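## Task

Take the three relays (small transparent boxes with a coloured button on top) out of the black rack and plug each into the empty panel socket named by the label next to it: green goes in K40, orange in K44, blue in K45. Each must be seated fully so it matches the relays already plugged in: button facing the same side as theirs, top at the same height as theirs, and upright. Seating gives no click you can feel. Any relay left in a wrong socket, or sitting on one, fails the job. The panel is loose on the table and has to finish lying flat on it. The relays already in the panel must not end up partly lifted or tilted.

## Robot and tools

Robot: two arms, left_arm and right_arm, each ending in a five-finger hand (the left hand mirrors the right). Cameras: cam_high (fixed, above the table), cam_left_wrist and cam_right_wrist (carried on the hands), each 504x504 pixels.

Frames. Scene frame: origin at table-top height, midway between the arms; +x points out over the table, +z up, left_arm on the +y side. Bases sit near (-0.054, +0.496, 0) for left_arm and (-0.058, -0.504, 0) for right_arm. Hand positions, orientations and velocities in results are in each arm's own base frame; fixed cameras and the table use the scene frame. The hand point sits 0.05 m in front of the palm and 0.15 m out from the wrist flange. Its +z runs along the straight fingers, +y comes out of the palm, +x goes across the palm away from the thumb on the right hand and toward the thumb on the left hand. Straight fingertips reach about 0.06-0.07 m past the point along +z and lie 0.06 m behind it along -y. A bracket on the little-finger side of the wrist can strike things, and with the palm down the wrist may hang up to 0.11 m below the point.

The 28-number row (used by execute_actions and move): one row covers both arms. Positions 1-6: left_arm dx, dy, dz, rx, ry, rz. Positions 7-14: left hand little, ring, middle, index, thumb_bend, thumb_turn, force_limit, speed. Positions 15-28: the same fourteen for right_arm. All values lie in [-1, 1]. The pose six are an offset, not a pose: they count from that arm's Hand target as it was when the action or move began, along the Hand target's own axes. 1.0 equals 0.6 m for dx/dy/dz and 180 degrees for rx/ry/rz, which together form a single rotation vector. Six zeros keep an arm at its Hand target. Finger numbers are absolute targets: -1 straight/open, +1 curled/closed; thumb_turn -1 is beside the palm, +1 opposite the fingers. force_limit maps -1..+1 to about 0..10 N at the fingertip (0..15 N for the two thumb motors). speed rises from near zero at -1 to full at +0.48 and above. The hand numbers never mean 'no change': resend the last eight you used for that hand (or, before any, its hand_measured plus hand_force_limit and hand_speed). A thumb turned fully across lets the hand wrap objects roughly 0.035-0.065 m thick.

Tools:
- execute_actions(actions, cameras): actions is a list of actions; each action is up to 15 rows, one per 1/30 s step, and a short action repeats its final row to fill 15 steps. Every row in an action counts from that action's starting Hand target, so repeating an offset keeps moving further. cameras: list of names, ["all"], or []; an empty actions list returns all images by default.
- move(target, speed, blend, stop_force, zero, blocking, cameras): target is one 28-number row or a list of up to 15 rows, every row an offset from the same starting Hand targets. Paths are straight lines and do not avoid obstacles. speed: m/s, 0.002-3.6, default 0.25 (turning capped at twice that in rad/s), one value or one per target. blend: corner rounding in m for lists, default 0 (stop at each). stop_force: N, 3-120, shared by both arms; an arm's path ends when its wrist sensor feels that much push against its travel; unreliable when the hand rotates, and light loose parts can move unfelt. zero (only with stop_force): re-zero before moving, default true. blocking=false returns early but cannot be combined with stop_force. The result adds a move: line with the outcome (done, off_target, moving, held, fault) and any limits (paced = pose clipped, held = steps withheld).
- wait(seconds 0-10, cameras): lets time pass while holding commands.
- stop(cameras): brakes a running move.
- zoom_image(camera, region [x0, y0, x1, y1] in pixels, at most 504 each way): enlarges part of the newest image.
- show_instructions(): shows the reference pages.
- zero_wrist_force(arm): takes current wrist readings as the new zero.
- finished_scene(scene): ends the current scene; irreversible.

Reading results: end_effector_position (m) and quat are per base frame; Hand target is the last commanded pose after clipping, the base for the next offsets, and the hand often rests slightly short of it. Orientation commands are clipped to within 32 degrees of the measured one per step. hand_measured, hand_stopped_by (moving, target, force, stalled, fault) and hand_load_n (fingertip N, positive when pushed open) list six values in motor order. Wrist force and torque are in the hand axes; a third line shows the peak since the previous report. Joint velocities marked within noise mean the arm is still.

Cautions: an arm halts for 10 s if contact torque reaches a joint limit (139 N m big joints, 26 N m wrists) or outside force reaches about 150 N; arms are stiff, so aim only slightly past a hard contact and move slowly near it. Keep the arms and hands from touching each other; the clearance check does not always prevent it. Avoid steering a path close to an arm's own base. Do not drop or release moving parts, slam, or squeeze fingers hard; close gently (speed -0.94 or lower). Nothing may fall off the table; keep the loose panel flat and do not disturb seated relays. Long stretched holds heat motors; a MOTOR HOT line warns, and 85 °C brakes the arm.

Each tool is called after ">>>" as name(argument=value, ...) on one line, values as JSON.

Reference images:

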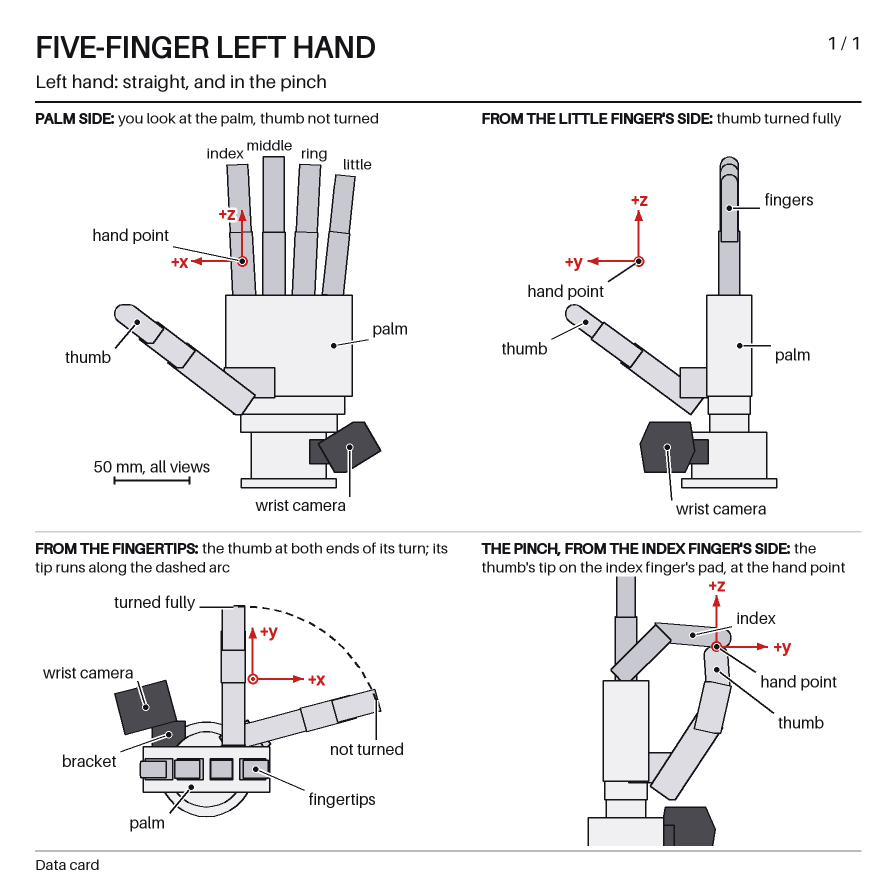

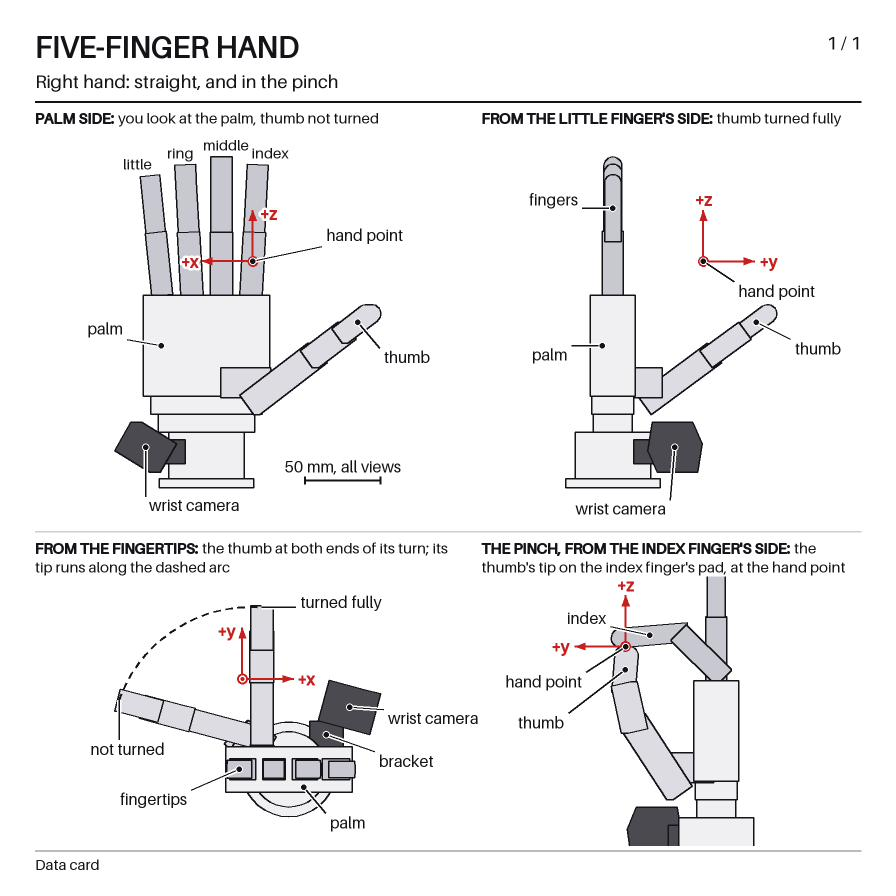

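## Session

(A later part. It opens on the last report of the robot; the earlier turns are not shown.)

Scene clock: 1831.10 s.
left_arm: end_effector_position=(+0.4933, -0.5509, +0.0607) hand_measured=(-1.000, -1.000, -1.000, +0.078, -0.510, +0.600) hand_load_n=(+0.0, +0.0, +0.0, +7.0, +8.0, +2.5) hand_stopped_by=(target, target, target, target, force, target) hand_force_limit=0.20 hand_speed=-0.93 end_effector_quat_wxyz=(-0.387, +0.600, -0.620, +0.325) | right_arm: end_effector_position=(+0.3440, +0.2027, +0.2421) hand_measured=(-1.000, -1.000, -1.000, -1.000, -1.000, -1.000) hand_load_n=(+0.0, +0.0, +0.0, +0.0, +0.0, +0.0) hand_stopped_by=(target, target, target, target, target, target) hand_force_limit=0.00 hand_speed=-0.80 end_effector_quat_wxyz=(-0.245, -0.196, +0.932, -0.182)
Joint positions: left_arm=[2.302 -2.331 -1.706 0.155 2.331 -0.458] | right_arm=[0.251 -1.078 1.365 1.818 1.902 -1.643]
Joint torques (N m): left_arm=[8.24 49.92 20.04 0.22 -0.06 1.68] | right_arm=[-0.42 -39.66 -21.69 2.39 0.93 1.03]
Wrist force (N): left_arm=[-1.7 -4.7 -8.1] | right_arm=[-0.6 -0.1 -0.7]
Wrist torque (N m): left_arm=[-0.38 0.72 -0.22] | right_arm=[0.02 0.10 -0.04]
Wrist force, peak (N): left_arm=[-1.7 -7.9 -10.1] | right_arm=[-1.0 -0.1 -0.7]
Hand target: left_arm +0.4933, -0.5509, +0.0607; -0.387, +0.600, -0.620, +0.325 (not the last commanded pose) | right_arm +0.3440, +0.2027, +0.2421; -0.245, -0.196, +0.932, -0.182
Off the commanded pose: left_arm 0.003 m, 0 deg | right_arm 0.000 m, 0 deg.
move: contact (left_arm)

>>> move(target=[[-0.00015,-0.0017,-0.00097,0,0,0,-1,-1,-1,0.078,-0.18,0.6,0.2,-0.93,0,0,0,0,0,0,-1,-1,-1,-1,-1,-1,0,-0.8],[0.00031,-0.0016,-0.0013,0,0,0,-1,-1,-1,0.078,-0.18,0.6,0.2,-0.93,0,0,0,0,0,0,-1,-1,-1,-1,-1,-1,0,-0.8]], speed=0.01)

>>> move(target=[0.0007,0.00725,0.0041,0,0,0,-1,-1,-1,0.078,-0.18,0.6,0.2,-0.93,0,0,0,0,0,0,-1,-1,-1,-1,-1,-1,0,-0.8], speed=0.006, stop_force=8)

Scene clock: 1842.47 s.
left_arm: end_effector_position=(+0.4932, -0.5512, +0.0620) hand_measured=(-1.000, -1.000, -1.000, +0.078, -0.510, +0.600) hand_load_n=(+0.0, +0.0, +0.0, +9.0, +8.0, +0.5) hand_stopped_by=(target, target, target, target, force, target) hand_force_limit=0.20 hand_speed=-0.93 end_effector_quat_wxyz=(-0.387, +0.600, -0.620, +0.325) | right_arm: end_effector_position=(+0.3440, +0.2027, +0.2421) hand_measured=(-1.000, -1.000, -1.000, -1.000, -1.000, -1.000) hand_load_n=(+0.0, +0.0, +0.0, +0.0, +0.5, +0.0) hand_stopped_by=(target, target, target, target, target, target) hand_force_limit=0.00 hand_speed=-0.80 end_effector_quat_wxyz=(-0.245, -0.196, +0.932, -0.182)
Joint positions: left_arm=[2.301 -2.329 -1.706 0.152 2.331 -0.459] | right_arm=[0.251 -1.078 1.365 1.818 1.902 -1.643]
Joint torques (N m): left_arm=[-9.87 39 21.14 0.91 2.19 -2.06] | right_arm=[-0.19 -39.76 -21.56 2.4 1.08 1.11]
Wrist force (N): left_arm=[-2.7 -1.2 -1.2] | right_arm=[-0.8 -0.1 -0.8]
Wrist torque (N m): left_arm=[-0.11 0.66 -0.16] | right_arm=[0.03 0.15 -0.06]
Wrist force, peak (N): left_arm=[-1.6 -4.9 -8.3] | right_arm=[-1.0 -0.3 -0.6]
Hand target: left_arm +0.4931, -0.5512, +0.0619; -0.387, +0.600, -0.620, +0.325 | right_arm +0.3440, +0.2027, +0.2421; -0.245, -0.196, +0.932, -0.182
Off the commanded pose: left_arm 0.000 m, 0 deg | right_arm 0.000 m, 0 deg.
move: done

Scene clock: 1843.73 s.
left_arm: end_effector_position=(+0.4932, -0.5512, +0.0608) hand_measured=(-1.000, -1.000, -1.000, +0.078, -0.510, +0.600) hand_load_n=(+0.0, +0.0, +0.0, +9.5, +7.0, +1.5) hand_stopped_by=(target, target, target, target, force, target) hand_force_limit=0.20 hand_speed=-0.93 end_effector_quat_wxyz=(-0.387, +0.600, -0.620, +0.325) | right_arm: end_effector_position=(+0.3440, +0.2027, +0.2421) hand_measured=(-1.000, -1.000, -1.000, -1.000, -1.000, -1.000) hand_load_n=(+0.0, +0.0, +0.0, +0.0, +0.0, +0.0) hand_stopped_by=(target, target, target, target, target, target) hand_force_limit=0.00 hand_speed=-0.80 end_effector_quat_wxyz=(-0.245, -0.196, +0.932, -0.182)
Joint positions: left_arm=[2.301 -2.331 -1.706 0.155 2.331 -0.459] | right_arm=[0.251 -1.078 1.365 1.818 1.902 -1.643]
Joint torques (N m): left_arm=[-7.19 49.46 14.77 0.1 1.63 -1.33] | right_arm=[0.07 -39.22 -22.17 2.46 0.9 1.12]
Wrist force (N): left_arm=[-2.1 -7.0 -4.7] | right_arm=[-0.8 0.0 -0.5]
Wrist torque (N m): left_arm=[-0.38 0.68 -0.15] | right_arm=[0.02 0.13 -0.05]
Wrist force, peak (N): left_arm=[-2.1 -10.4 -6.5] | right_arm=[-1.0 0.0 -0.8]
Hand target: left_arm +0.4932, -0.5512, +0.0608; -0.387, +0.600, -0.620, +0.325 (not the last commanded pose) | right_arm +0.3440, +0.2027, +0.2421; -0.245, -0.196, +0.932, -0.182
Off the commanded pose: left_arm 0.004 m, 0 deg | right_arm 0.000 m, 0 deg.
move: contact (left_arm)

>>> move(target=[0,0,0,0,0,0,-1,-1,-1,0.0,-0.62,0.6,0.2,-0.9,0,0,0,0,0,0,-1,-1,-1,-1,-1,-1,0,-0.8], speed=0.01)

>>> move(target=[0,0,0,0,0,0,-1,-1,-1,-0.1,-0.95,0.6,0.0,-0.7,0,0,0,0,0,0,-1,-1,-1,-1,-1,-1,0,-0.8], speed=0.01)

>>> move(target=[-0.0056,-0.0560,-0.0316,0,0,0,-1,-1,-1,-0.1,-0.95,0.6,0.0,-0.7,0,0,0,0,0,0,-1,-1,-1,-1,-1,-1,0,-0.8], speed=0.08, cameras=["cam_left_wrist"])

>>> zoom_image(camera="cam_left_wrist", region=[80, 130, 300, 350])

Scene clock: 1853.10 s.
left_arm: end_effector_position=(+0.4932, -0.5512, +0.0608) hand_measured=(-1.000, -1.000, -1.000, +0.000, -0.620, +0.600) hand_load_n=(+0.0, +0.0, +0.0, +0.0, +0.0, +0.0) hand_stopped_by=(target, target, target, target, target, target) hand_force_limit=0.20 hand_speed=-0.90 end_effector_quat_wxyz=(-0.387, +0.600, -0.620, +0.325) | right_arm: end_effector_position=(+0.3440, +0.2027, +0.2421) hand_measured=(-1.000, -1.000, -1.000, -1.000, -1.000, -1.000) hand_load_n=(+0.0, +0.0, -0.5, +0.0, +0.0, +0.0) hand_stopped_by=(target, target, target, target, target, target) hand_force_limit=0.00 hand_speed=-0.80 end_effector_quat_wxyz=(-0.245, -0.196, +0.932, -0.182)
Joint positions: left_arm=[2.301 -2.331 -1.706 0.155 2.331 -0.459] | right_arm=[0.251 -1.078 1.365 1.818 1.902 -1.643]
Joint torques (N m): left_arm=[-3.9 49.24 13.23 2.39 1.62 -0.34] | right_arm=[-0.46 -39.43 -22.03 2.35 0.95 1.17]
Wrist force (N): left_arm=[-2.7 -1.5 -1.5] | right_arm=[-1.1 -0.1 -0.6]
Wrist torque (N m): left_arm=[-0.08 0.67 -0.16] | right_arm=[0.03 0.18 -0.07]
Wrist force, peak (N): left_arm=[-2.0 -7.5 -5.0] | right_arm=[-1.2 0.2 -0.7]
Hand target: left_arm +0.4932, -0.5512, +0.0608; -0.387, +0.600, -0.620, +0.325 | right_arm +0.3440, +0.2027, +0.2421; -0.245, -0.196, +0.932, -0.182
Off the commanded pose: left_arm 0.000 m, 0 deg | right_arm 0.000 m, 0 deg.
move: done

Scene clock: 1854.13 s.
left_arm: end_effector_position=(+0.4932, -0.5512, +0.0608) hand_measured=(-1.000, -1.000, -1.000, -0.100, -0.950, +0.600) hand_load_n=(+0.0, +0.0, +0.0, +0.0, +0.0, +0.0) hand_stopped_by=(target, target, target, target, target, target) hand_force_limit=0.00 hand_speed=-0.70 end_effector_quat_wxyz=(-0.387, +0.600, -0.620, +0.325) | right_arm: end_effector_position=(+0.3440, +0.2027, +0.2421) hand_measured=(-1.000, -1.000, -1.000, -1.000, -1.000, -1.000) hand_load_n=(+0.0, +0.0, +0.0, +0.0, +0.0, +0.0) hand_stopped_by=(target, target, target, target, target, target) hand_force_limit=0.00 hand_speed=-0.80 end_effector_quat_wxyz=(-0.245, -0.196, +0.932, -0.182)
Joint positions: left_arm=[2.301 -2.331 -1.706 0.155 2.331 -0.459] | right_arm=[0.251 -1.078 1.365 1.818 1.902 -1.643]
Joint torques (N m): left_arm=[-3.88 50.33 14.73 2.51 1.8 0.05] | right_arm=[-0.22 -39.57 -21.79 2.24 1.02 1.2]
Wrist force (N): left_arm=[-2.6 -1.7 -1.4] | right_arm=[-0.7 0.0 -0.6]
Wrist torque (N m): left_arm=[-0.11 0.66 -0.16] | right_arm=[0.04 0.12 -0.04]
Wrist force, peak (N): left_arm=[-2.8 -1.8 -1.9] | right_arm=[-1.0 0.2 -0.6]
Hand target: left_arm +0.4932, -0.5512, +0.0608; -0.387, +0.600, -0.620, +0.325 | right_arm +0.3440, +0.2027, +0.2421; -0.245, -0.196, +0.932, -0.182
Off the commanded pose: left_arm 0.000 m, 0 deg | right_arm 0.000 m, 0 deg.
move: done

Scene clock: 1854.97 s.
left_arm: end_effector_position=(+0.4932, -0.5514, +0.0997) hand_measured=(-1.000, -1.000, -1.000, -0.100, -0.950, +0.600) hand_load_n=(+0.0, +0.0, +0.0, +0.0, +0.0, +0.0) hand_stopped_by=(target, target, target, target, target, target) hand_force_limit=0.00 hand_speed=-0.70 end_effector_quat_wxyz=(-0.387, +0.600, -0.620, +0.325) | right_arm: end_effector_position=(+0.3440, +0.2027, +0.2421) hand_measured=(-1.000, -1.000, -1.000, -1.000, -1.000, -1.000) hand_load_n=(+0.0, +0.0, +0.0, +0.0, +0.0, +0.0) hand_stopped_by=(target, target, target, target, target, target) hand_force_limit=0.00 hand_speed=-0.80 end_effector_quat_wxyz=(-0.245, -0.196, +0.932, -0.182)
Joint positions: left_arm=[2.301 -2.261 -1.7 0.08 2.331 -0.459] | right_arm=[0.251 -1.078 1.365 1.818 1.902 -1.643]
Joint torques (N m): left_arm=[-9.88 27.24 9.76 4.33 2.3 -1.81] | right_arm=[-0.07 -39.38 -21.95 2.3 0.89 1.09]
Wrist force (N): left_arm=[-2.8 -1.4 -1.5] | right_arm=[-0.9 -0.1 -0.6]
Wrist torque (N m): left_arm=[-0.08 0.65 -0.18] | right_arm=[0.02 0.15 -0.07]
Wrist force, peak (N): left_arm=[-2.6 -2.8 -2.2] | right_arm=[-1.0 0.0 -1.0]
Hand target: left_arm +0.4931, -0.5513, +0.0995; -0.387, +0.600, -0.620, +0.325 | right_arm +0.3440, +0.2027, +0.2421; -0.245, -0.196, +0.932, -0.182
Off the commanded pose: left_arm 0.000 m, 0 deg | right_arm 0.000 m, 0 deg.
move: done
camera_calibration:
cam_left_wrist: T_world_to_cam=[[0.515931, -0.32032, 0.794488, -0.50445], [-0.577669, -0.814942, 0.0465651, -0.179483], [0.632545, -0.482976, -0.605492, -0.401486], [0, 0, 0, 1]] pos_world=[0.410537, -0.501761, 0.166041]
Images, in order (width x height): cam_left_wrist 504x504.

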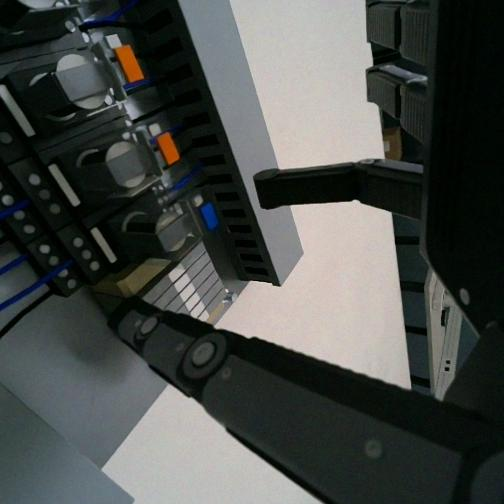

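Scaled by 2.291.

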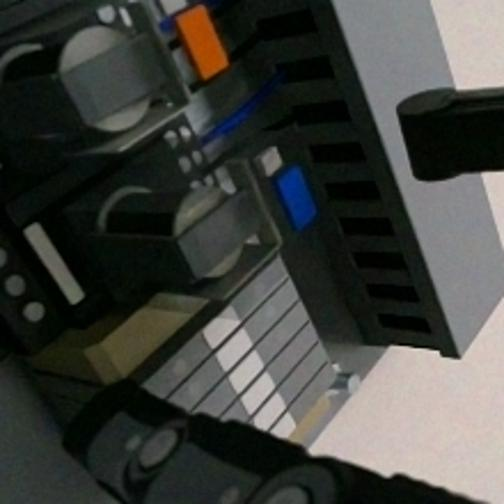

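>>> move(target=[[0,0,0,0,0,0,-1,-1,-1,-0.28,0.0,0.6,0.2,0.0,0,0,0,0,0,0,-1,-1,-1,-1,-1,-1,0,-0.8],[-0.0084,0.0387,-0.0681,-0.0096,0.0062,-0.0091,-1,-1,-1,-0.28,0.0,0.6,0.2,0.0,0,0,0,0,0,0,-1,-1,-1,-1,-1,-1,0,-0.8]], speed=0.1)

>>> move(target=[0.0019,0.0285,0.0172,0,0,0,-1,-1,-1,-0.28,0.0,0.6,0.2,0.0,0,0,0,0,0,0,-1,-1,-1,-1,-1,-1,0,-0.8], speed=0.012, stop_force=10)

>>> move(target=[0.0007,0.01,0.006,0,0,0,-1,-1,-1,-0.28,0.0,0.6,0.2,0.0,0,0,0,0,0,0,-1,-1,-1,-1,-1,-1,0,-0.8], speed=0.008, stop_force=38, cameras=["cam_left_wrist"])

Scene clock: 1867.00 s.
left_arm: end_effector_position=(+0.4460, -0.5473, +0.0999) hand_measured=(-1.000, -1.000, -1.000, -0.280, +0.000, +0.600) hand_load_n=(+0.0, +0.0, +0.0, +0.0, +0.0, +0.0) hand_stopped_by=(target, target, target, target, target, target) hand_force_limit=0.20 hand_speed=0.00 end_effector_quat_wxyz=(-0.367, +0.611, -0.620, +0.327) | right_arm: end_effector_position=(+0.3440, +0.2027, +0.2421) hand_measured=(-1.000, -1.000, -1.000, -1.000, -1.000, -1.000) hand_load_n=(+0.0, +0.0, +0.0, +0.0, +0.0, +0.0) hand_stopped_by=(target, target, target, target, target, target) hand_force_limit=0.00 hand_speed=-0.80 end_effector_quat_wxyz=(-0.245, -0.196, +0.932, -0.182)
Joint positions: left_arm=[2.259 -2.192 -1.804 0.063 2.33 -0.544] | right_arm=[0.251 -1.078 1.365 1.818 1.902 -1.643]
Joint torques (N m): left_arm=[6.99 28.63 12.91 4.14 0.5 0.92] | right_arm=[-0.38 -39.33 -21.97 2.3 0.84 1.17]
Wrist force (N): left_arm=[-2.8 -1.7 -1.8] | right_arm=[-0.8 0.0 -0.6]
Wrist torque (N m): left_arm=[-0.09 0.66 -0.19] | right_arm=[0.04 0.15 -0.06]
Wrist force, peak (N): left_arm=[-3.0 -0.9 -2.6] | right_arm=[-1.0 0.0 -0.7]
Hand target: left_arm +0.4460, -0.5472, +0.0998; -0.367, +0.611, -0.620, +0.327 | right_arm +0.3440, +0.2027, +0.2421; -0.245, -0.196, +0.932, -0.182
Off the commanded pose: left_arm 0.000 m, 0 deg | right_arm 0.000 m, 0 deg.
move: done

Scene clock: 1869.23 s.
left_arm: end_effector_position=(+0.4461, -0.5473, +0.0875) hand_measured=(-1.000, -1.000, -1.000, -0.280, +0.000, +0.600) hand_load_n=(+0.0, +0.0, -0.5, +3.5, +0.0, +0.0) hand_stopped_by=(target, target, target, target, target, target) hand_force_limit=0.20 hand_speed=0.00 end_effector_quat_wxyz=(-0.367, +0.611, -0.620, +0.327) | right_arm: end_effector_position=(+0.3440, +0.2027, +0.2421) hand_measured=(-1.000, -1.000, -1.000, -1.000, -1.000, -1.000) hand_load_n=(+0.0, +0.0, +0.0, +0.0, +0.0, +0.0) hand_stopped_by=(target, target, target, target, target, target) hand_force_limit=0.00 hand_speed=-0.80 end_effector_quat_wxyz=(-0.245, -0.196, +0.932, -0.182)
Joint positions: left_arm=[2.259 -2.215 -1.807 0.089 2.33 -0.544] | right_arm=[0.251 -1.078 1.365 1.818 1.902 -1.643]
Joint torques (N m): left_arm=[7.87 47.27 19.85 2.29 -1.23 0.06] | right_arm=[0 -39.78 -21.75 2.31 0.9 1.11]
Wrist force (N): left_arm=[-4.0 -8.8 -4.1] | right_arm=[-0.9 0.0 -0.6]
Wrist torque (N m): left_arm=[-0.07 0.62 -0.15] | right_arm=[0.03 0.16 -0.06]
Wrist force, peak (N): left_arm=[-4.7 -14.1 -8.3] | right_arm=[-0.9 0.0 -0.9]
Hand target: left_arm +0.4461, -0.5473, +0.0875; -0.367, +0.611, -0.620, +0.327 (not the last commanded pose) | right_arm +0.3440, +0.2027, +0.2421; -0.245, -0.196, +0.932, -0.182
Off the commanded pose: left_arm 0.008 m, 0 deg | right_arm 0.000 m, 0 deg.
move: contact (left_arm)

Scene clock: 1871.00 s.
left_arm: end_effector_position=(+0.4461, -0.5473, +0.0818) hand_measured=(-1.000, -1.000, -1.000, -0.280, +0.000, +0.600) hand_load_n=(+0.0, +0.0, +0.0, +2.0, +0.0, +0.0) hand_stopped_by=(target, target, target, target, target, target) hand_force_limit=0.20 hand_speed=0.00 end_effector_quat_wxyz=(-0.367, +0.611, -0.620, +0.327) | right_arm: end_effector_position=(+0.3440, +0.2027, +0.2421) hand_measured=(-1.000, -1.000, -1.000, -1.000, -1.000, -1.000) hand_load_n=(+0.0, +0.0, +0.0, +0.0, +0.0, +0.0) hand_stopped_by=(target, target, target, target, target, target) hand_force_limit=0.00 hand_speed=-0.80 end_effector_quat_wxyz=(-0.245, -0.196, +0.932, -0.182)
Joint positions: left_arm=[2.259 -2.226 -1.808 0.101 2.33 -0.544] | right_arm=[0.251 -1.078 1.365 1.818 1.902 -1.643]
Joint torques (N m): left_arm=[0.9 22.78 3.5 -7.17 -5.2 0.12] | right_arm=[0.36 -39.41 -21.77 2.26 0.96 1.17]
Wrist force (N): left_arm=[-8.6 -37.8 -27.4] | right_arm=[-0.9 0.2 -0.7]
Wrist torque (N m): left_arm=[0.48 0.49 -0.10] | right_arm=[0.06 0.15 -0.05]
Wrist force, peak (N): left_arm=[-9.4 -42.4 -31.1] | right_arm=[-1.0 -0.2 -0.7]
Hand target: left_arm +0.4461, -0.5473, +0.0818; -0.367, +0.611, -0.620, +0.327 (not the last commanded pose) | right_arm +0.3440, +0.2027, +0.2421; -0.245, -0.196, +0.932, -0.182
Off the commanded pose: left_arm 0.001 m, 0 deg | right_arm 0.000 m, 0 deg.
move: contact (left_arm)
camera_calibration:
cam_left_wrist: T_world_to_cam=[[0.539206, -0.292463, 0.789761, -0.459458], [-0.575699, -0.812447, 0.0921926, -0.205773], [0.614676, -0.504376, -0.606447, -0.38422], [0, 0, 0, 1]] pos_world=[0.36545, -0.495346, 0.148824]
Images, in order (width x height): cam_left_wrist 504x504.

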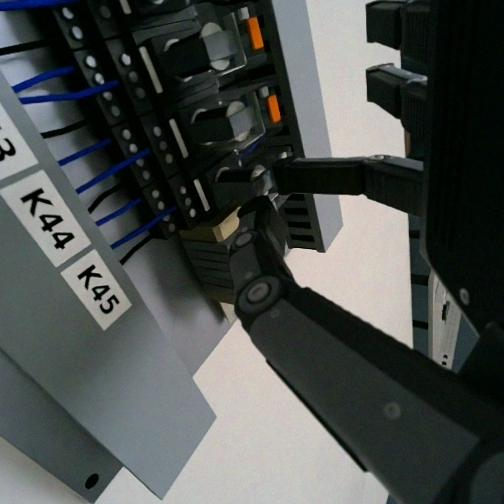

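>>> move(target=[[-0.0008,-0.0114,-0.0069,0,0,0,-1,-1,-1,-0.28,0.0,0.6,0.2,0.0,0,0,0,0,0,0,-1,-1,-1,-1,-1,-1,0,-0.8],[-0.0009,-0.0036,-0.0197,0,0,0,-1,-1,-1,-0.28,0.0,0.6,0.2,0.0,0,0,0,0,0,0,-1,-1,-1,-1,-1,-1,0,-0.8]], speed=0.05)

>>> move(target=[0.0013,0.0199,0.0121,0,0,0,-1,-1,-1,-0.28,0.0,0.6,0.2,0.0,0,0,0,0,0,0,-1,-1,-1,-1,-1,-1,0,-0.8], speed=0.01, stop_force=10)

>>> move(target=[0.0007,0.01,0.006,0,0,0,-1,-1,-1,-0.28,0.0,0.6,0.2,0.0,0,0,0,0,0,0,-1,-1,-1,-1,-1,-1,0,-0.8], speed=0.008, stop_force=36)

>>> move(target=[-0.0018,-0.0271,-0.0164,0,0,0,-1,-1,-1,-0.28,0.0,0.6,0.2,0.0,0,0,0,0,0,0,-1,-1,-1,-1,-1,-1,0,-0.8], speed=0.08)

>>> move(target=[[0,0,0,0,0,0,-1,-1,-1,-0.1,-0.95,0.6,0.0,0.2,0,0,0,0,0,0,-1,-1,-1,-1,-1,-1,0,-0.8],[0.0023,-0.0489,0.0811,0,0,0,-1,-1,-1,-0.1,-0.95,0.6,0.0,0.2,0,0,0,0,0,0,-1,-1,-1,-1,-1,-1,0,-0.8],[0.0046,-0.0133,0.1026,0,0,0,-1,-1,-1,-0.1,-0.95,0.6,0.0,0.2,0,0,0,0,0,0,-1,-1,-1,-1,-1,-1,0,-0.8]], speed=0.12, cameras=["cam_left_wrist"])

>>> zoom_image(camera="cam_left_wrist", region=[185, 185, 265, 265])

>>> zoom_image(camera="cam_left_wrist", region=[110, 110, 190, 190])

Scene clock: 1893.00 s.
left_arm: end_effector_position=(+0.4370, -0.5473, +0.0900) hand_measured=(-1.000, -1.000, -1.000, -0.280, +0.000, +0.600) hand_load_n=(+0.0, +0.0, +0.0, +0.0, +0.0, +0.0) hand_stopped_by=(target, target, target, target, target, target) hand_force_limit=0.20 hand_speed=0.00 end_effector_quat_wxyz=(-0.367, +0.611, -0.620, +0.327) end_effector_velocity=(+0.003, +0.000, +0.000) end_effector_angular_velocity=(+0.002, +0.001, -0.003) | right_arm: end_effector_position=(+0.3440, +0.2027, +0.2421) hand_measured=(-1.000, -1.000, -1.000, -1.000, -1.000, -1.000) hand_load_n=(+0.0, +0.0, +0.0, +0.0, +0.0, +0.0) hand_stopped_by=(target, target, target, target, target, target) hand_force_limit=0.00 hand_speed=-0.80 end_effector_quat_wxyz=(-0.245, -0.196, +0.932, -0.182)
Joint positions: left_arm=[2.246 -2.203 -1.821 0.082 2.339 -0.557] | right_arm=[0.251 -1.078 1.365 1.818 1.902 -1.643]
Joint velocities: left_arm=[0.005 -0.003 0.006 0 -0.005 0.008] | right_arm=[within noise]
Joint torques (N m): left_arm=[10.65 24.57 23.16 2.02 0.03 2.08] | right_arm=[-0.17 -39.96 -21.66 2.29 0.95 1.13]
Wrist force (N): left_arm=[-3.7 -1.8 -1.8] | right_arm=[-0.5 -0.2 -0.4]
Wrist torque (N m): left_arm=[-0.10 0.79 -0.19] | right_arm=[-0.01 0.08 -0.04]
Wrist force, peak (N): left_arm=[-8.4 -38.2 -27.6] | right_arm=[-0.8 0.0 -1.0]
Hand target: left_arm +0.4371, -0.5473, +0.0898; -0.367, +0.611, -0.620, +0.327 | right_arm +0.3440, +0.2027, +0.2421; -0.245, -0.196, +0.932, -0.182
Off the commanded pose: left_arm 0.000 m, 0 deg | right_arm 0.000 m, 0 deg.
move: done

Scene clock: 1894.60 s.
left_arm: end_effector_position=(+0.4371, -0.5473, +0.0840) hand_measured=(-1.000, -1.000, -1.000, -0.280, +0.000, +0.600) hand_load_n=(+0.0, +0.0, +0.0, -1.0, +0.0, +0.0) hand_stopped_by=(target, target, target, target, target, target) hand_force_limit=0.20 hand_speed=0.00 end_effector_quat_wxyz=(-0.367, +0.611, -0.620, +0.327) | right_arm: end_effector_position=(+0.3440, +0.2027, +0.2421) hand_measured=(-1.000, -1.000, -1.000, -1.000, -1.000, -1.000) hand_load_n=(+0.0, +0.0, +0.0, +0.0, +0.0, +0.0) hand_stopped_by=(target, target, target, target, target, target) hand_force_limit=0.00 hand_speed=-0.80 end_effector_quat_wxyz=(-0.245, -0.196, +0.932, -0.182)
Joint positions: left_arm=[2.246 -2.214 -1.822 0.095 2.339 -0.556] | right_arm=[0.251 -1.078 1.365 1.818 1.902 -1.643]
Joint torques (N m): left_arm=[9.21 43.45 14.58 -1.02 -0.43 1.92] | right_arm=[0.05 -39.86 -21.91 2.35 0.98 1.18]
Wrist force (N): left_arm=[-4.5 -9.6 -8.1] | right_arm=[-0.8 -0.1 -0.6]
Wrist torque (N m): left_arm=[-0.01 0.71 -0.16] | right_arm=[0.02 0.14 -0.06]
Wrist force, peak (N): left_arm=[-5.5 -13.7 -11.3] | right_arm=[-0.8 -0.2 -0.9]
Hand target: left_arm +0.4371, -0.5473, +0.0840; -0.367, +0.611, -0.620, +0.327 (not the last commanded pose) | right_arm +0.3440, +0.2027, +0.2421; -0.245, -0.196, +0.932, -0.182
Off the commanded pose: left_arm 0.008 m, 0 deg | right_arm 0.000 m, 0 deg.
move: contact (left_arm)

Scene clock: 1896.03 s.
left_arm: end_effector_position=(+0.4372, -0.5474, +0.0816) hand_measured=(-1.000, -1.000, -1.000, -0.278, +0.000, +0.600) hand_load_n=(+0.0, +0.0, +0.0, -17.5, +0.0, +0.0) hand_stopped_by=(target, target, target, target, target, target) hand_force_limit=0.20 hand_speed=0.00 end_effector_quat_wxyz=(-0.367, +0.611, -0.620, +0.328) | right_arm: end_effector_position=(+0.3440, +0.2027, +0.2421) hand_measured=(-1.000, -1.000, -1.000, -1.000, -1.000, -1.000) hand_load_n=(+0.0, +0.0, +0.0, +0.0, +0.0, +0.0) hand_stopped_by=(target, target, target, target, target, target) hand_force_limit=0.00 hand_speed=-0.80 end_effector_quat_wxyz=(-0.245, -0.196, +0.932, -0.182)
Joint positions: left_arm=[2.246 -2.219 -1.822 0.1 2.339 -0.556] | right_arm=[0.251 -1.078 1.365 1.818 1.902 -1.643]
Joint torques (N m): left_arm=[7.28 23.13 9.26 -6.43 -4.79 0.88] | right_arm=[-0.28 -39.51 -21.79 2.32 1.01 1.17]
Wrist force (N): left_arm=[-10.7 -32.8 -36.9] | right_arm=[-0.9 0.1 -0.6]
Wrist torque (N m): left_arm=[0.37 0.53 -0.13] | right_arm=[0.05 0.15 -0.05]
Wrist force, peak (N): left_arm=[-11.5 -36.9 -40.9] | right_arm=[-0.8 0.1 -1.0]
Hand target: left_arm +0.4372, -0.5474, +0.0816; -0.367, +0.611, -0.620, +0.328 (not the last commanded pose) | right_arm +0.3440, +0.2027, +0.2421; -0.245, -0.196, +0.932, -0.182
Off the commanded pose: left_arm 0.005 m, 0 deg | right_arm 0.000 m, 0 deg.
move: contact (left_arm)

Scene clock: 1896.77 s.
left_arm: end_effector_position=(+0.4372, -0.5474, +0.1009) hand_measured=(-1.000, -1.000, -1.000, -0.280, +0.000, +0.600) hand_load_n=(+0.0, +0.0, +0.0, -0.5, +0.0, +0.0) hand_stopped_by=(target, target, target, target, target, target) hand_force_limit=0.20 hand_speed=0.00 end_effector_quat_wxyz=(-0.367, +0.611, -0.620, +0.328) end_effector_velocity=(+0.000, +0.000, -0.001) end_effector_angular_velocity=(-0.002, -0.002, +0.000) | right_arm: end_effector_position=(+0.3440, +0.2027, +0.2421) hand_measured=(-1.000, -1.000, -1.000, -1.000, -1.000, -1.000) hand_load_n=(+0.0, +0.0, +0.0, +0.0, +0.0, +0.0) hand_stopped_by=(target, target, target, target, target, target) hand_force_limit=0.00 hand_speed=-0.80 end_effector_quat_wxyz=(-0.245, -0.196, +0.932, -0.182)
Joint positions: left_arm=[2.246 -2.183 -1.817 0.06 2.339 -0.556] | right_arm=[0.251 -1.078 1.365 1.818 1.902 -1.643]
Joint velocities: left_arm=[0 -0.003 0 0.006 0 0] | right_arm=[within noise]
Joint torques (N m): left_arm=[7.35 25.5 14.08 4.43 2.34 0.48] | right_arm=[-0.57 -40.22 -21.64 2.36 0.97 1.23]
Wrist force (N): left_arm=[-3.8 -2.1 -1.2] | right_arm=[-0.9 0.1 -0.5]
Wrist torque (N m): left_arm=[-0.18 0.82 -0.21] | right_arm=[0.04 0.14 -0.05]
Wrist force, peak (N): left_arm=[-10.9 -33.0 -36.7] | right_arm=[-1.0 -0.1 -0.6]
Hand target: left_arm +0.4372, -0.5474, +0.1007; -0.367, +0.611, -0.620, +0.328 | right_arm +0.3440, +0.2027, +0.2421; -0.245, -0.196, +0.932, -0.182
Off the commanded pose: left_arm 0.000 m, 0 deg | right_arm 0.000 m, 0 deg.
move: done

Scene clock: 1899.03 s.
left_arm: end_effector_position=(+0.4940, -0.5478, +0.0756) hand_measured=(-1.000, -1.000, -1.000, -0.100, -0.950, +0.600) hand_load_n=(+0.0, +0.0, +0.0, +0.0, +0.0, +0.0) hand_stopped_by=(target, target, target, target, target, target) hand_force_limit=0.00 hand_speed=0.20 end_effector_quat_wxyz=(-0.367, +0.611, -0.620, +0.328) | right_arm: end_effector_position=(+0.3440, +0.2027, +0.2421) hand_measured=(-1.000, -1.000, -1.000, -1.000, -1.000, -1.000) hand_load_n=(+0.0, +0.0, +0.0, +0.0, +0.0, +0.0) hand_stopped_by=(target, target, target, target, target, target) hand_force_limit=0.00 hand_speed=-0.80 end_effector_quat_wxyz=(-0.245, -0.196, +0.932, -0.182)
Joint positions: left_arm=[2.319 -2.283 -1.726 0.115 2.287 -0.487] | right_arm=[0.251 -1.078 1.365 1.818 1.902 -1.643]
Joint torques (N m): left_arm=[2.57 40.8 23.37 2.86 -0.28 2.24] | right_arm=[-0.46 -39.67 -22.11 2.4 1.03 1.2]
Wrist force (N): left_arm=[-3.8 -2.1 -1.4] | right_arm=[-0.9 -0.1 -0.6]
Wrist torque (N m): left_arm=[-0.18 0.83 -0.18] | right_arm=[0.03 0.16 -0.06]
Wrist force, peak (N): left_arm=[-3.6 -3.6 -2.0] | right_arm=[-1.3 -0.3 -0.5]
Hand target: left_arm +0.4940, -0.5478, +0.0756; -0.367, +0.611, -0.620, +0.328 | right_arm +0.3440, +0.2027, +0.2421; -0.245, -0.196, +0.932, -0.182
Off the commanded pose: left_arm 0.000 m, 0 deg | right_arm 0.000 m, 0 deg.
move: done
camera_calibration:
cam_left_wrist: T_world_to_cam=[[0.538956, -0.292154, 0.790046, -0.48024], [-0.575709, -0.812428, 0.0923081, -0.178025], [0.614887, -0.504586, -0.606059, -0.417983], [0, 0, 0, 1]] pos_world=[0.41335, -0.495846, 0.142522]
Images, in order (width x height): cam_left_wrist 504x504.

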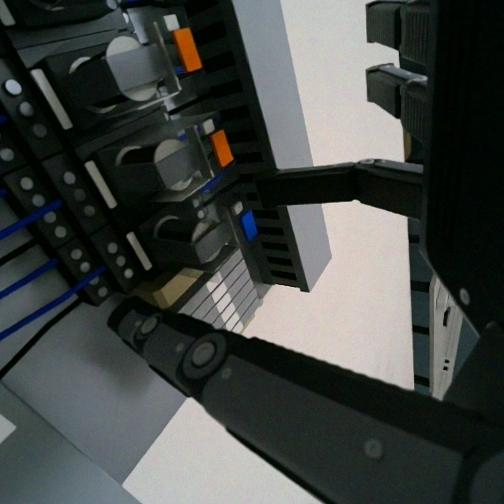

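Scaled by 6.300.

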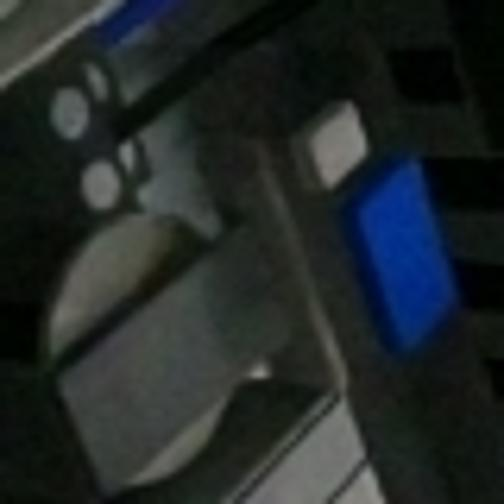

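Scaled by 6.300.

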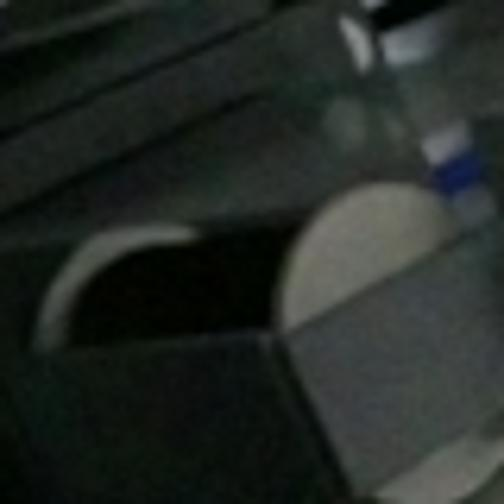

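>>> move(target=[-0.0023,-0.0350,-0.0212,0,0,0,-1,-1,-1,-0.1,-0.95,0.6,0.0,0.2,0,0,0,0,0,0,-1,-1,-1,-1,-1,-1,0,-0.8], speed=0.12)

>>> move(target=[[0,0,0,0,0,0,-1,-1,-1,-0.28,0.0,0.6,0.2,0.0,0,0,0,0,0,0,-1,-1,-1,-1,-1,-1,0,-0.8],[-0.0138,0.0443,-0.0721,0,0,0,-1,-1,-1,-0.28,0.0,0.6,0.2,0.0,0,0,0,0,0,0,-1,-1,-1,-1,-1,-1,0,-0.8]], speed=0.12)

>>> move(target=[0.0019,0.0285,0.0172,0,0,0,-1,-1,-1,-0.28,0.0,0.6,0.2,0.0,0,0,0,0,0,0,-1,-1,-1,-1,-1,-1,0,-0.8], speed=0.012, stop_force=10)

>>> move(target=[0.0007,0.01,0.006,0,0,0,-1,-1,-1,-0.28,0.0,0.6,0.2,0.0,0,0,0,0,0,0,-1,-1,-1,-1,-1,-1,0,-0.8], speed=0.008, stop_force=34, cameras=["cam_left_wrist"])

>>> move(target=[-0.0018,-0.0271,-0.0164,0,0,0,-1,-1,-1,-0.28,0.0,0.6,0.2,0.0,0,0,0,0,0,0,-1,-1,-1,-1,-1,-1,0,-0.8], speed=0.08)

Scene clock: 1925.13 s.
left_arm: end_effector_position=(+0.4940, -0.5478, +0.1004) hand_measured=(-1.000, -1.000, -1.000, -0.100, -0.950, +0.600) hand_load_n=(+0.0, +0.0, +0.0, +0.0, +0.0, +0.0) hand_stopped_by=(target, target, target, target, target, target) hand_force_limit=0.00 hand_speed=0.20 end_effector_quat_wxyz=(-0.367, +0.611, -0.620, +0.328) end_effector_velocity=(+0.000, +0.000, -0.001) end_effector_angular_velocity=(-0.001, -0.001, -0.002) | right_arm: end_effector_position=(+0.3440, +0.2027, +0.2421) hand_measured=(-1.000, -1.000, -1.000, -1.000, -1.000, -1.000) hand_load_n=(+0.0, +0.0, +0.0, +0.0, +0.0, +0.0) hand_stopped_by=(target, target, target, target, target, target) hand_force_limit=0.00 hand_speed=-0.80 end_effector_quat_wxyz=(-0.245, -0.196, +0.932, -0.182)
Joint positions: left_arm=[2.319 -2.239 -1.721 0.066 2.287 -0.487] | right_arm=[0.251 -1.078 1.365 1.818 1.902 -1.643]
Joint velocities: left_arm=[0 -0.003 0.001 0.005 -0.001 0.002] | right_arm=[within noise]
Joint torques (N m): left_arm=[1.58 27.12 13.69 4.32 0.16 -1.08] | right_arm=[0.05 -39.81 -21.38 2.34 0.92 1.11]
Wrist force (N): left_arm=[-3.7 -2.2 -1.3] | right_arm=[-0.8 -0.1 -0.7]
Wrist torque (N m): left_arm=[-0.21 0.82 -0.19] | right_arm=[0.02 0.14 -0.05]
Wrist force, peak (N): left_arm=[-3.8 -2.6 -1.5] | right_arm=[-1.0 0.1 -0.9]
Hand target: left_arm +0.4940, -0.5477, +0.1002; -0.367, +0.611, -0.620, +0.328 | right_arm +0.3440, +0.2027, +0.2421; -0.245, -0.196, +0.932, -0.182
Off the commanded pose: left_arm 0.000 m, 0 deg | right_arm 0.000 m, 0 deg.
move: done

Scene clock: 1926.97 s.
left_arm: end_effector_position=(+0.4431, -0.5404, +0.1004) hand_measured=(-1.000, -1.000, -1.000, -0.280, +0.000, +0.600) hand_load_n=(-0.5, +0.0, -0.5, +0.0, +0.0, +0.0) hand_stopped_by=(target, target, target, target, target, target) hand_force_limit=0.20 hand_speed=0.00 end_effector_quat_wxyz=(-0.367, +0.611, -0.620, +0.328) | right_arm: end_effector_position=(+0.3440, +0.2027, +0.2421) hand_measured=(-1.000, -1.000, -1.000, -1.000, -1.000, -1.000) hand_load_n=(+0.0, +0.0, +0.0, +0.0, +0.0, +0.0) hand_stopped_by=(target, target, target, target, target, target) hand_force_limit=0.00 hand_speed=-0.80 end_effector_quat_wxyz=(-0.245, -0.196, +0.932, -0.182)
Joint positions: left_arm=[2.262 -2.18 -1.827 0.078 2.328 -0.541] | right_arm=[0.251 -1.078 1.365 1.818 1.902 -1.643]
Joint torques (N m): left_arm=[2.46 28.08 10.36 0.86 0.06 1.52] | right_arm=[-0.11 -38.87 -22.03 2.4 1 1.1]
Wrist force (N): left_arm=[-3.8 -2.1 -1.5] | right_arm=[-0.8 0.1 -0.8]
Wrist torque (N m): left_arm=[-0.16 0.82 -0.24] | right_arm=[0.05 0.15 -0.05]
Wrist force, peak (N): left_arm=[-3.9 -1.7 -2.1] | right_arm=[-0.9 -0.1 -0.9]
Hand target: left_arm +0.4431, -0.5403, +0.1002; -0.367, +0.611, -0.620, +0.328 | right_arm +0.3440, +0.2027, +0.2421; -0.245, -0.196, +0.932, -0.182
Off the commanded pose: left_arm 0.000 m, 0 deg | right_arm 0.000 m, 0 deg.
move: done

Scene clock: 1929.53 s.
left_arm: end_effector_position=(+0.4431, -0.5404, +0.0831) hand_measured=(-1.000, -1.000, -1.000, -0.280, +0.000, +0.600) hand_load_n=(+0.0, +0.0, +0.0, +0.0, +0.5, +0.0) hand_stopped_by=(target, target, target, target, target, target) hand_force_limit=0.20 hand_speed=0.00 end_effector_quat_wxyz=(-0.367, +0.611, -0.620, +0.328) | right_arm: end_effector_position=(+0.3440, +0.2027, +0.2421) hand_measured=(-1.000, -1.000, -1.000, -1.000, -1.000, -1.000) hand_load_n=(+0.0, +0.0, +0.0, +0.0, +0.0, +0.0) hand_stopped_by=(target, target, target, target, target, target) hand_force_limit=0.00 hand_speed=-0.80 end_effector_quat_wxyz=(-0.245, -0.196, +0.932, -0.182)
Joint positions: left_arm=[2.262 -2.213 -1.832 0.115 2.328 -0.541] | right_arm=[0.251 -1.078 1.365 1.818 1.902 -1.643]
Joint torques (N m): left_arm=[-1.39 45.14 18.24 1.47 -1.54 -0.16] | right_arm=[-0.42 -39.96 -22 2.39 1 1.07]
Wrist force (N): left_arm=[-5.2 -10.4 -7.2] | right_arm=[-1.0 -0.1 -0.7]
Wrist torque (N m): left_arm=[-0.15 0.77 -0.21] | right_arm=[0.03 0.17 -0.07]
Wrist force, peak (N): left_arm=[-6.4 -14.3 -10.5] | right_arm=[-1.1 0.0 -0.8]
Hand target: left_arm +0.4431, -0.5404, +0.0832; -0.367, +0.611, -0.620, +0.328 (not the last commanded pose) | right_arm +0.3440, +0.2027, +0.2421; -0.245, -0.196, +0.932, -0.182
Off the commanded pose: left_arm 0.003 m, 0 deg | right_arm 0.000 m, 0 deg.
move: contact (left_arm)

Scene clock: 1930.90 s.
left_arm: end_effector_position=(+0.4433, -0.5405, +0.0812) hand_measured=(-1.000, -1.000, -1.000, -0.280, +0.000, +0.600) hand_load_n=(-0.5, +0.0, +0.0, -2.0, +0.0, +0.0) hand_stopped_by=(target, target, target, target, target, target) hand_force_limit=0.20 hand_speed=0.00 end_effector_quat_wxyz=(-0.367, +0.611, -0.619, +0.328) | right_arm: end_effector_position=(+0.3440, +0.2027, +0.2421) hand_measured=(-1.000, -1.000, -1.000, -1.000, -1.000, -1.000) hand_load_n=(+0.0, +0.0, +0.0, +0.0, +0.0, +0.0) hand_stopped_by=(target, target, target, target, target, target) hand_force_limit=0.00 hand_speed=-0.80 end_effector_quat_wxyz=(-0.245, -0.196, +0.932, -0.182)
Joint positions: left_arm=[2.262 -2.217 -1.832 0.12 2.328 -0.541] | right_arm=[0.251 -1.078 1.365 1.818 1.902 -1.643]
Joint torques (N m): left_arm=[-3.76 24.36 9.42 -6.69 -6.19 -0.82] | right_arm=[-0.3 -39.37 -21.84 2.38 0.96 1.17]
Wrist force (N): left_arm=[-13.4 -36.5 -27.9] | right_arm=[-1.0 0.1 -0.6]
Wrist torque (N m): left_arm=[0.31 0.57 -0.27] | right_arm=[0.04 0.17 -0.06]
Wrist force, peak (N): left_arm=[-14.5 -40.3 -31.4] | right_arm=[-1.0 -0.2 -0.9]
Hand target: left_arm +0.4432, -0.5405, +0.0812; -0.367, +0.611, -0.619, +0.328 (not the last commanded pose) | right_arm +0.3440, +0.2027, +0.2421; -0.245, -0.196, +0.932, -0.182
Off the commanded pose: left_arm 0.005 m, 0 deg | right_arm 0.000 m, 0 deg.
move: contact (left_arm)
camera_calibration:
cam_left_wrist: T_world_to_cam=[[0.538408, -0.291389, 0.790702, -0.454512], [-0.575568, -0.812506, 0.0924938, -0.201942], [0.615499, -0.504902, -0.605174, -0.380127], [0, 0, 0, 1]] pos_world=[0.362449, -0.488446, 0.148019]
Images, in order (width x height): cam_left_wrist 504x504.

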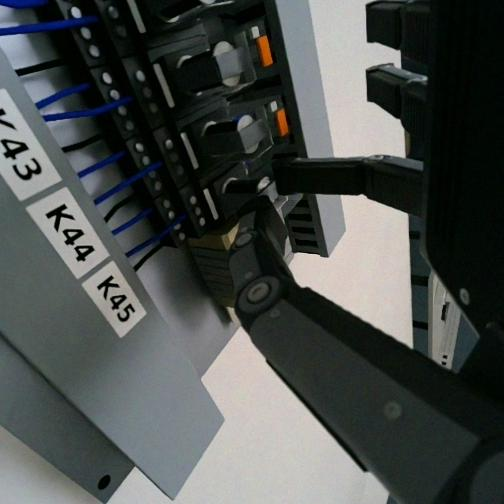

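Scene clock: 1931.63 s.
left_arm: end_effector_position=(+0.4432, -0.5405, +0.1005) hand_measured=(-1.000, -1.000, -1.000, -0.280, +0.000, +0.600) hand_load_n=(+0.0, +0.0, +0.0, +0.0, +0.0, +0.0) hand_stopped_by=(target, target, target, target, target, target) hand_force_limit=0.20 hand_speed=0.00 end_effector_quat_wxyz=(-0.367, +0.611, -0.619, +0.328) end_effector_velocity=(+0.000, +0.000, -0.002) end_effector_angular_velocity=(-0.001, -0.001, -0.001) | right_arm: end_effector_position=(+0.3440, +0.2027, +0.2421) hand_measured=(-1.000, -1.000, -1.000, -1.000, -1.000, -1.000) hand_load_n=(+0.0, +0.0, +0.0, +0.0, +0.0, +0.0) hand_stopped_by=(target, target, target, target, target, target) hand_force_limit=0.00 hand_speed=-0.80 end_effector_quat_wxyz=(-0.245, -0.196, +0.932, -0.182)
Joint positions: left_arm=[2.262 -2.181 -1.827 0.079 2.328 -0.541] | right_arm=[0.251 -1.078 1.365 1.818 1.902 -1.643]
Joint velocities: left_arm=[0 -0.004 -0.001 0.006 -0.001 0] | right_arm=[within noise]
Joint torques (N m): left_arm=[-3.29 25 15.2 4.42 2.21 1.04] | right_arm=[0.27 -39.27 -21.87 2.28 0.95 1.13]
Wrist force (N): left_arm=[-3.2 -1.2 -1.2] | right_arm=[-0.7 0.0 -0.7]
Wrist torque (N m): left_arm=[-0.06 0.74 -0.22] | right_arm=[0.04 0.11 -0.05]
Wrist force, peak (N): left_arm=[-13.3 -36.1 -27.9] | right_arm=[-0.9 -0.2 -0.8]
Hand target: left_arm +0.4432, -0.5404, +0.1003; -0.367, +0.611, -0.619, +0.328 | right_arm +0.3440, +0.2027, +0.2421; -0.245, -0.196, +0.932, -0.182
Off the commanded pose: left_arm 0.000 m, 0 deg | right_arm 0.000 m, 0 deg.
move: done

>>> move(target=[[0,0,0,0,0,0,-1,-1,-1,-0.1,-0.95,0.6,0.0,0.2,0,0,0,0,0,0,-1,-1,-1,-1,-1,-1,0,-0.8],[-0.1056,-0.1363,0.0108,0,0,0,-1,-1,-1,-0.1,-0.95,0.6,0.0,0.2,0,0,0,0,0,0,-1,-1,-1,-1,-1,-1,0,-0.8]], speed=0.2, cameras=["cam_left_wrist","cam_high"])

>>> zoom_image(camera="cam_left_wrist", region=[0, 60, 260, 320])

>>> zoom_image(camera="cam_high", region=[230, 180, 370, 320])

Scene clock: 1942.83 s.
left_arm: end_effector_position=(+0.4898, -0.4799, +0.1702) hand_measured=(-1.000, -1.000, -1.000, -0.100, -0.950, +0.600) hand_load_n=(+0.0, +0.0, +0.0, +0.0, +0.0, +0.0) hand_stopped_by=(target, target, target, target, target, target) hand_force_limit=0.00 hand_speed=0.20 end_effector_quat_wxyz=(-0.367, +0.611, -0.619, +0.328) | right_arm: end_effector_position=(+0.3440, +0.2027, +0.2421) hand_measured=(-1.000, -1.000, -1.000, -1.000, -1.000, -1.000) hand_load_n=(+0.0, +0.0, +0.0, +0.0, +0.0, +0.0) hand_stopped_by=(target, target, target, target, target, target) hand_force_limit=0.00 hand_speed=-0.80 end_effector_quat_wxyz=(-0.245, -0.196, +0.932, -0.182)
Joint positions: left_arm=[2.399 -2.026 -1.868 0.044 2.228 -0.419] | right_arm=[0.251 -1.078 1.365 1.818 1.902 -1.643]
Joint torques (N m): left_arm=[5.2 36.9 24.92 3.71 0.44 -0.06] | right_arm=[-0.15 -39.73 -21.62 2.29 1.02 1.04]
Wrist force (N): left_arm=[-3.3 -1.4 -1.4] | right_arm=[-0.6 0.0 -0.8]
Wrist torque (N m): left_arm=[-0.07 0.76 -0.18] | right_arm=[0.04 0.12 -0.04]
Wrist force, peak (N): left_arm=[-4.3 -3.4 -1.0] | right_arm=[-1.1 0.1 -0.8]
Hand target: left_arm +0.4899, -0.4799, +0.1703; -0.367, +0.611, -0.619, +0.328 | right_arm +0.3440, +0.2027, +0.2421; -0.245, -0.196, +0.932, -0.182
Off the commanded pose: left_arm 0.000 m, 0 deg | right_arm 0.000 m, 0 deg.
move: done
camera_calibration:
cam_left_wrist: T_world_to_cam=[[0.538506, -0.2914, 0.790631, -0.532374], [-0.575484, -0.812567, 0.0924823, -0.134254], [0.615492, -0.504798, -0.605268, -0.324332], [0, 0, 0, 1]] pos_world=[0.409049, -0.427946, 0.23702]
Images, in order (width x height): cam_high 504x504, cam_left_wrist 504x504.

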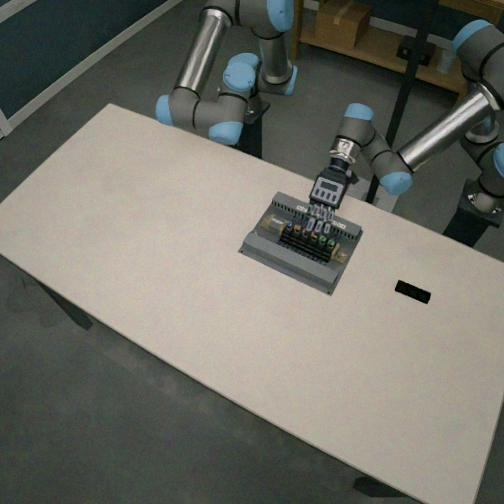

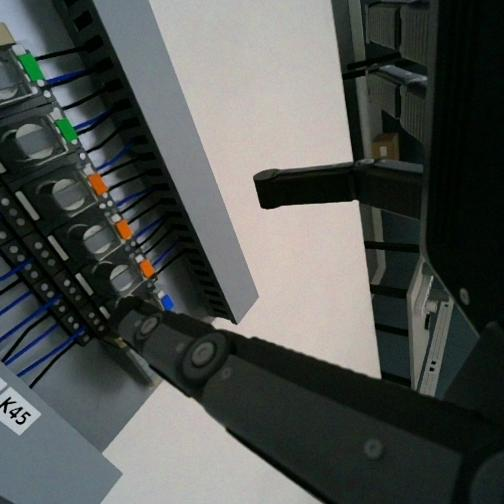

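Scaled by 1.938.

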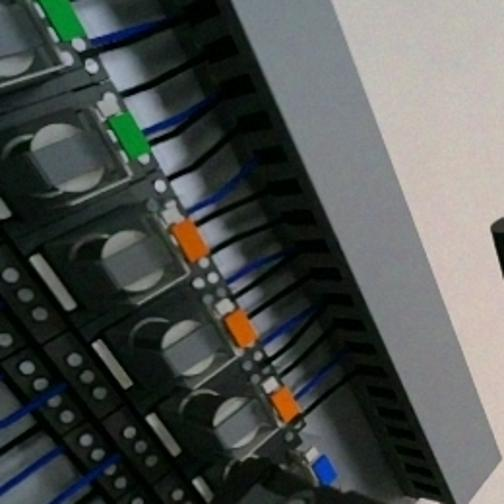

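Scaled by 3.600.

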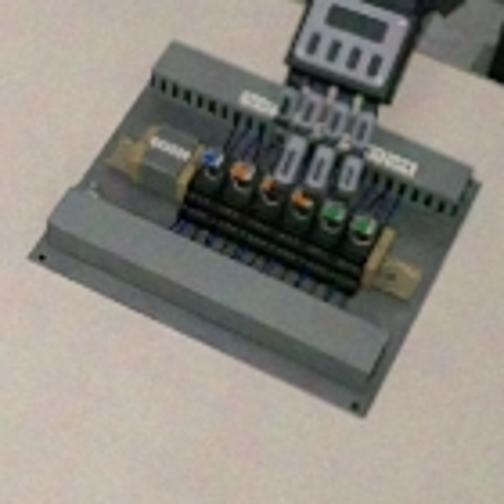

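>>> finished_scene(scene=2)

The scene is finished: the task was done.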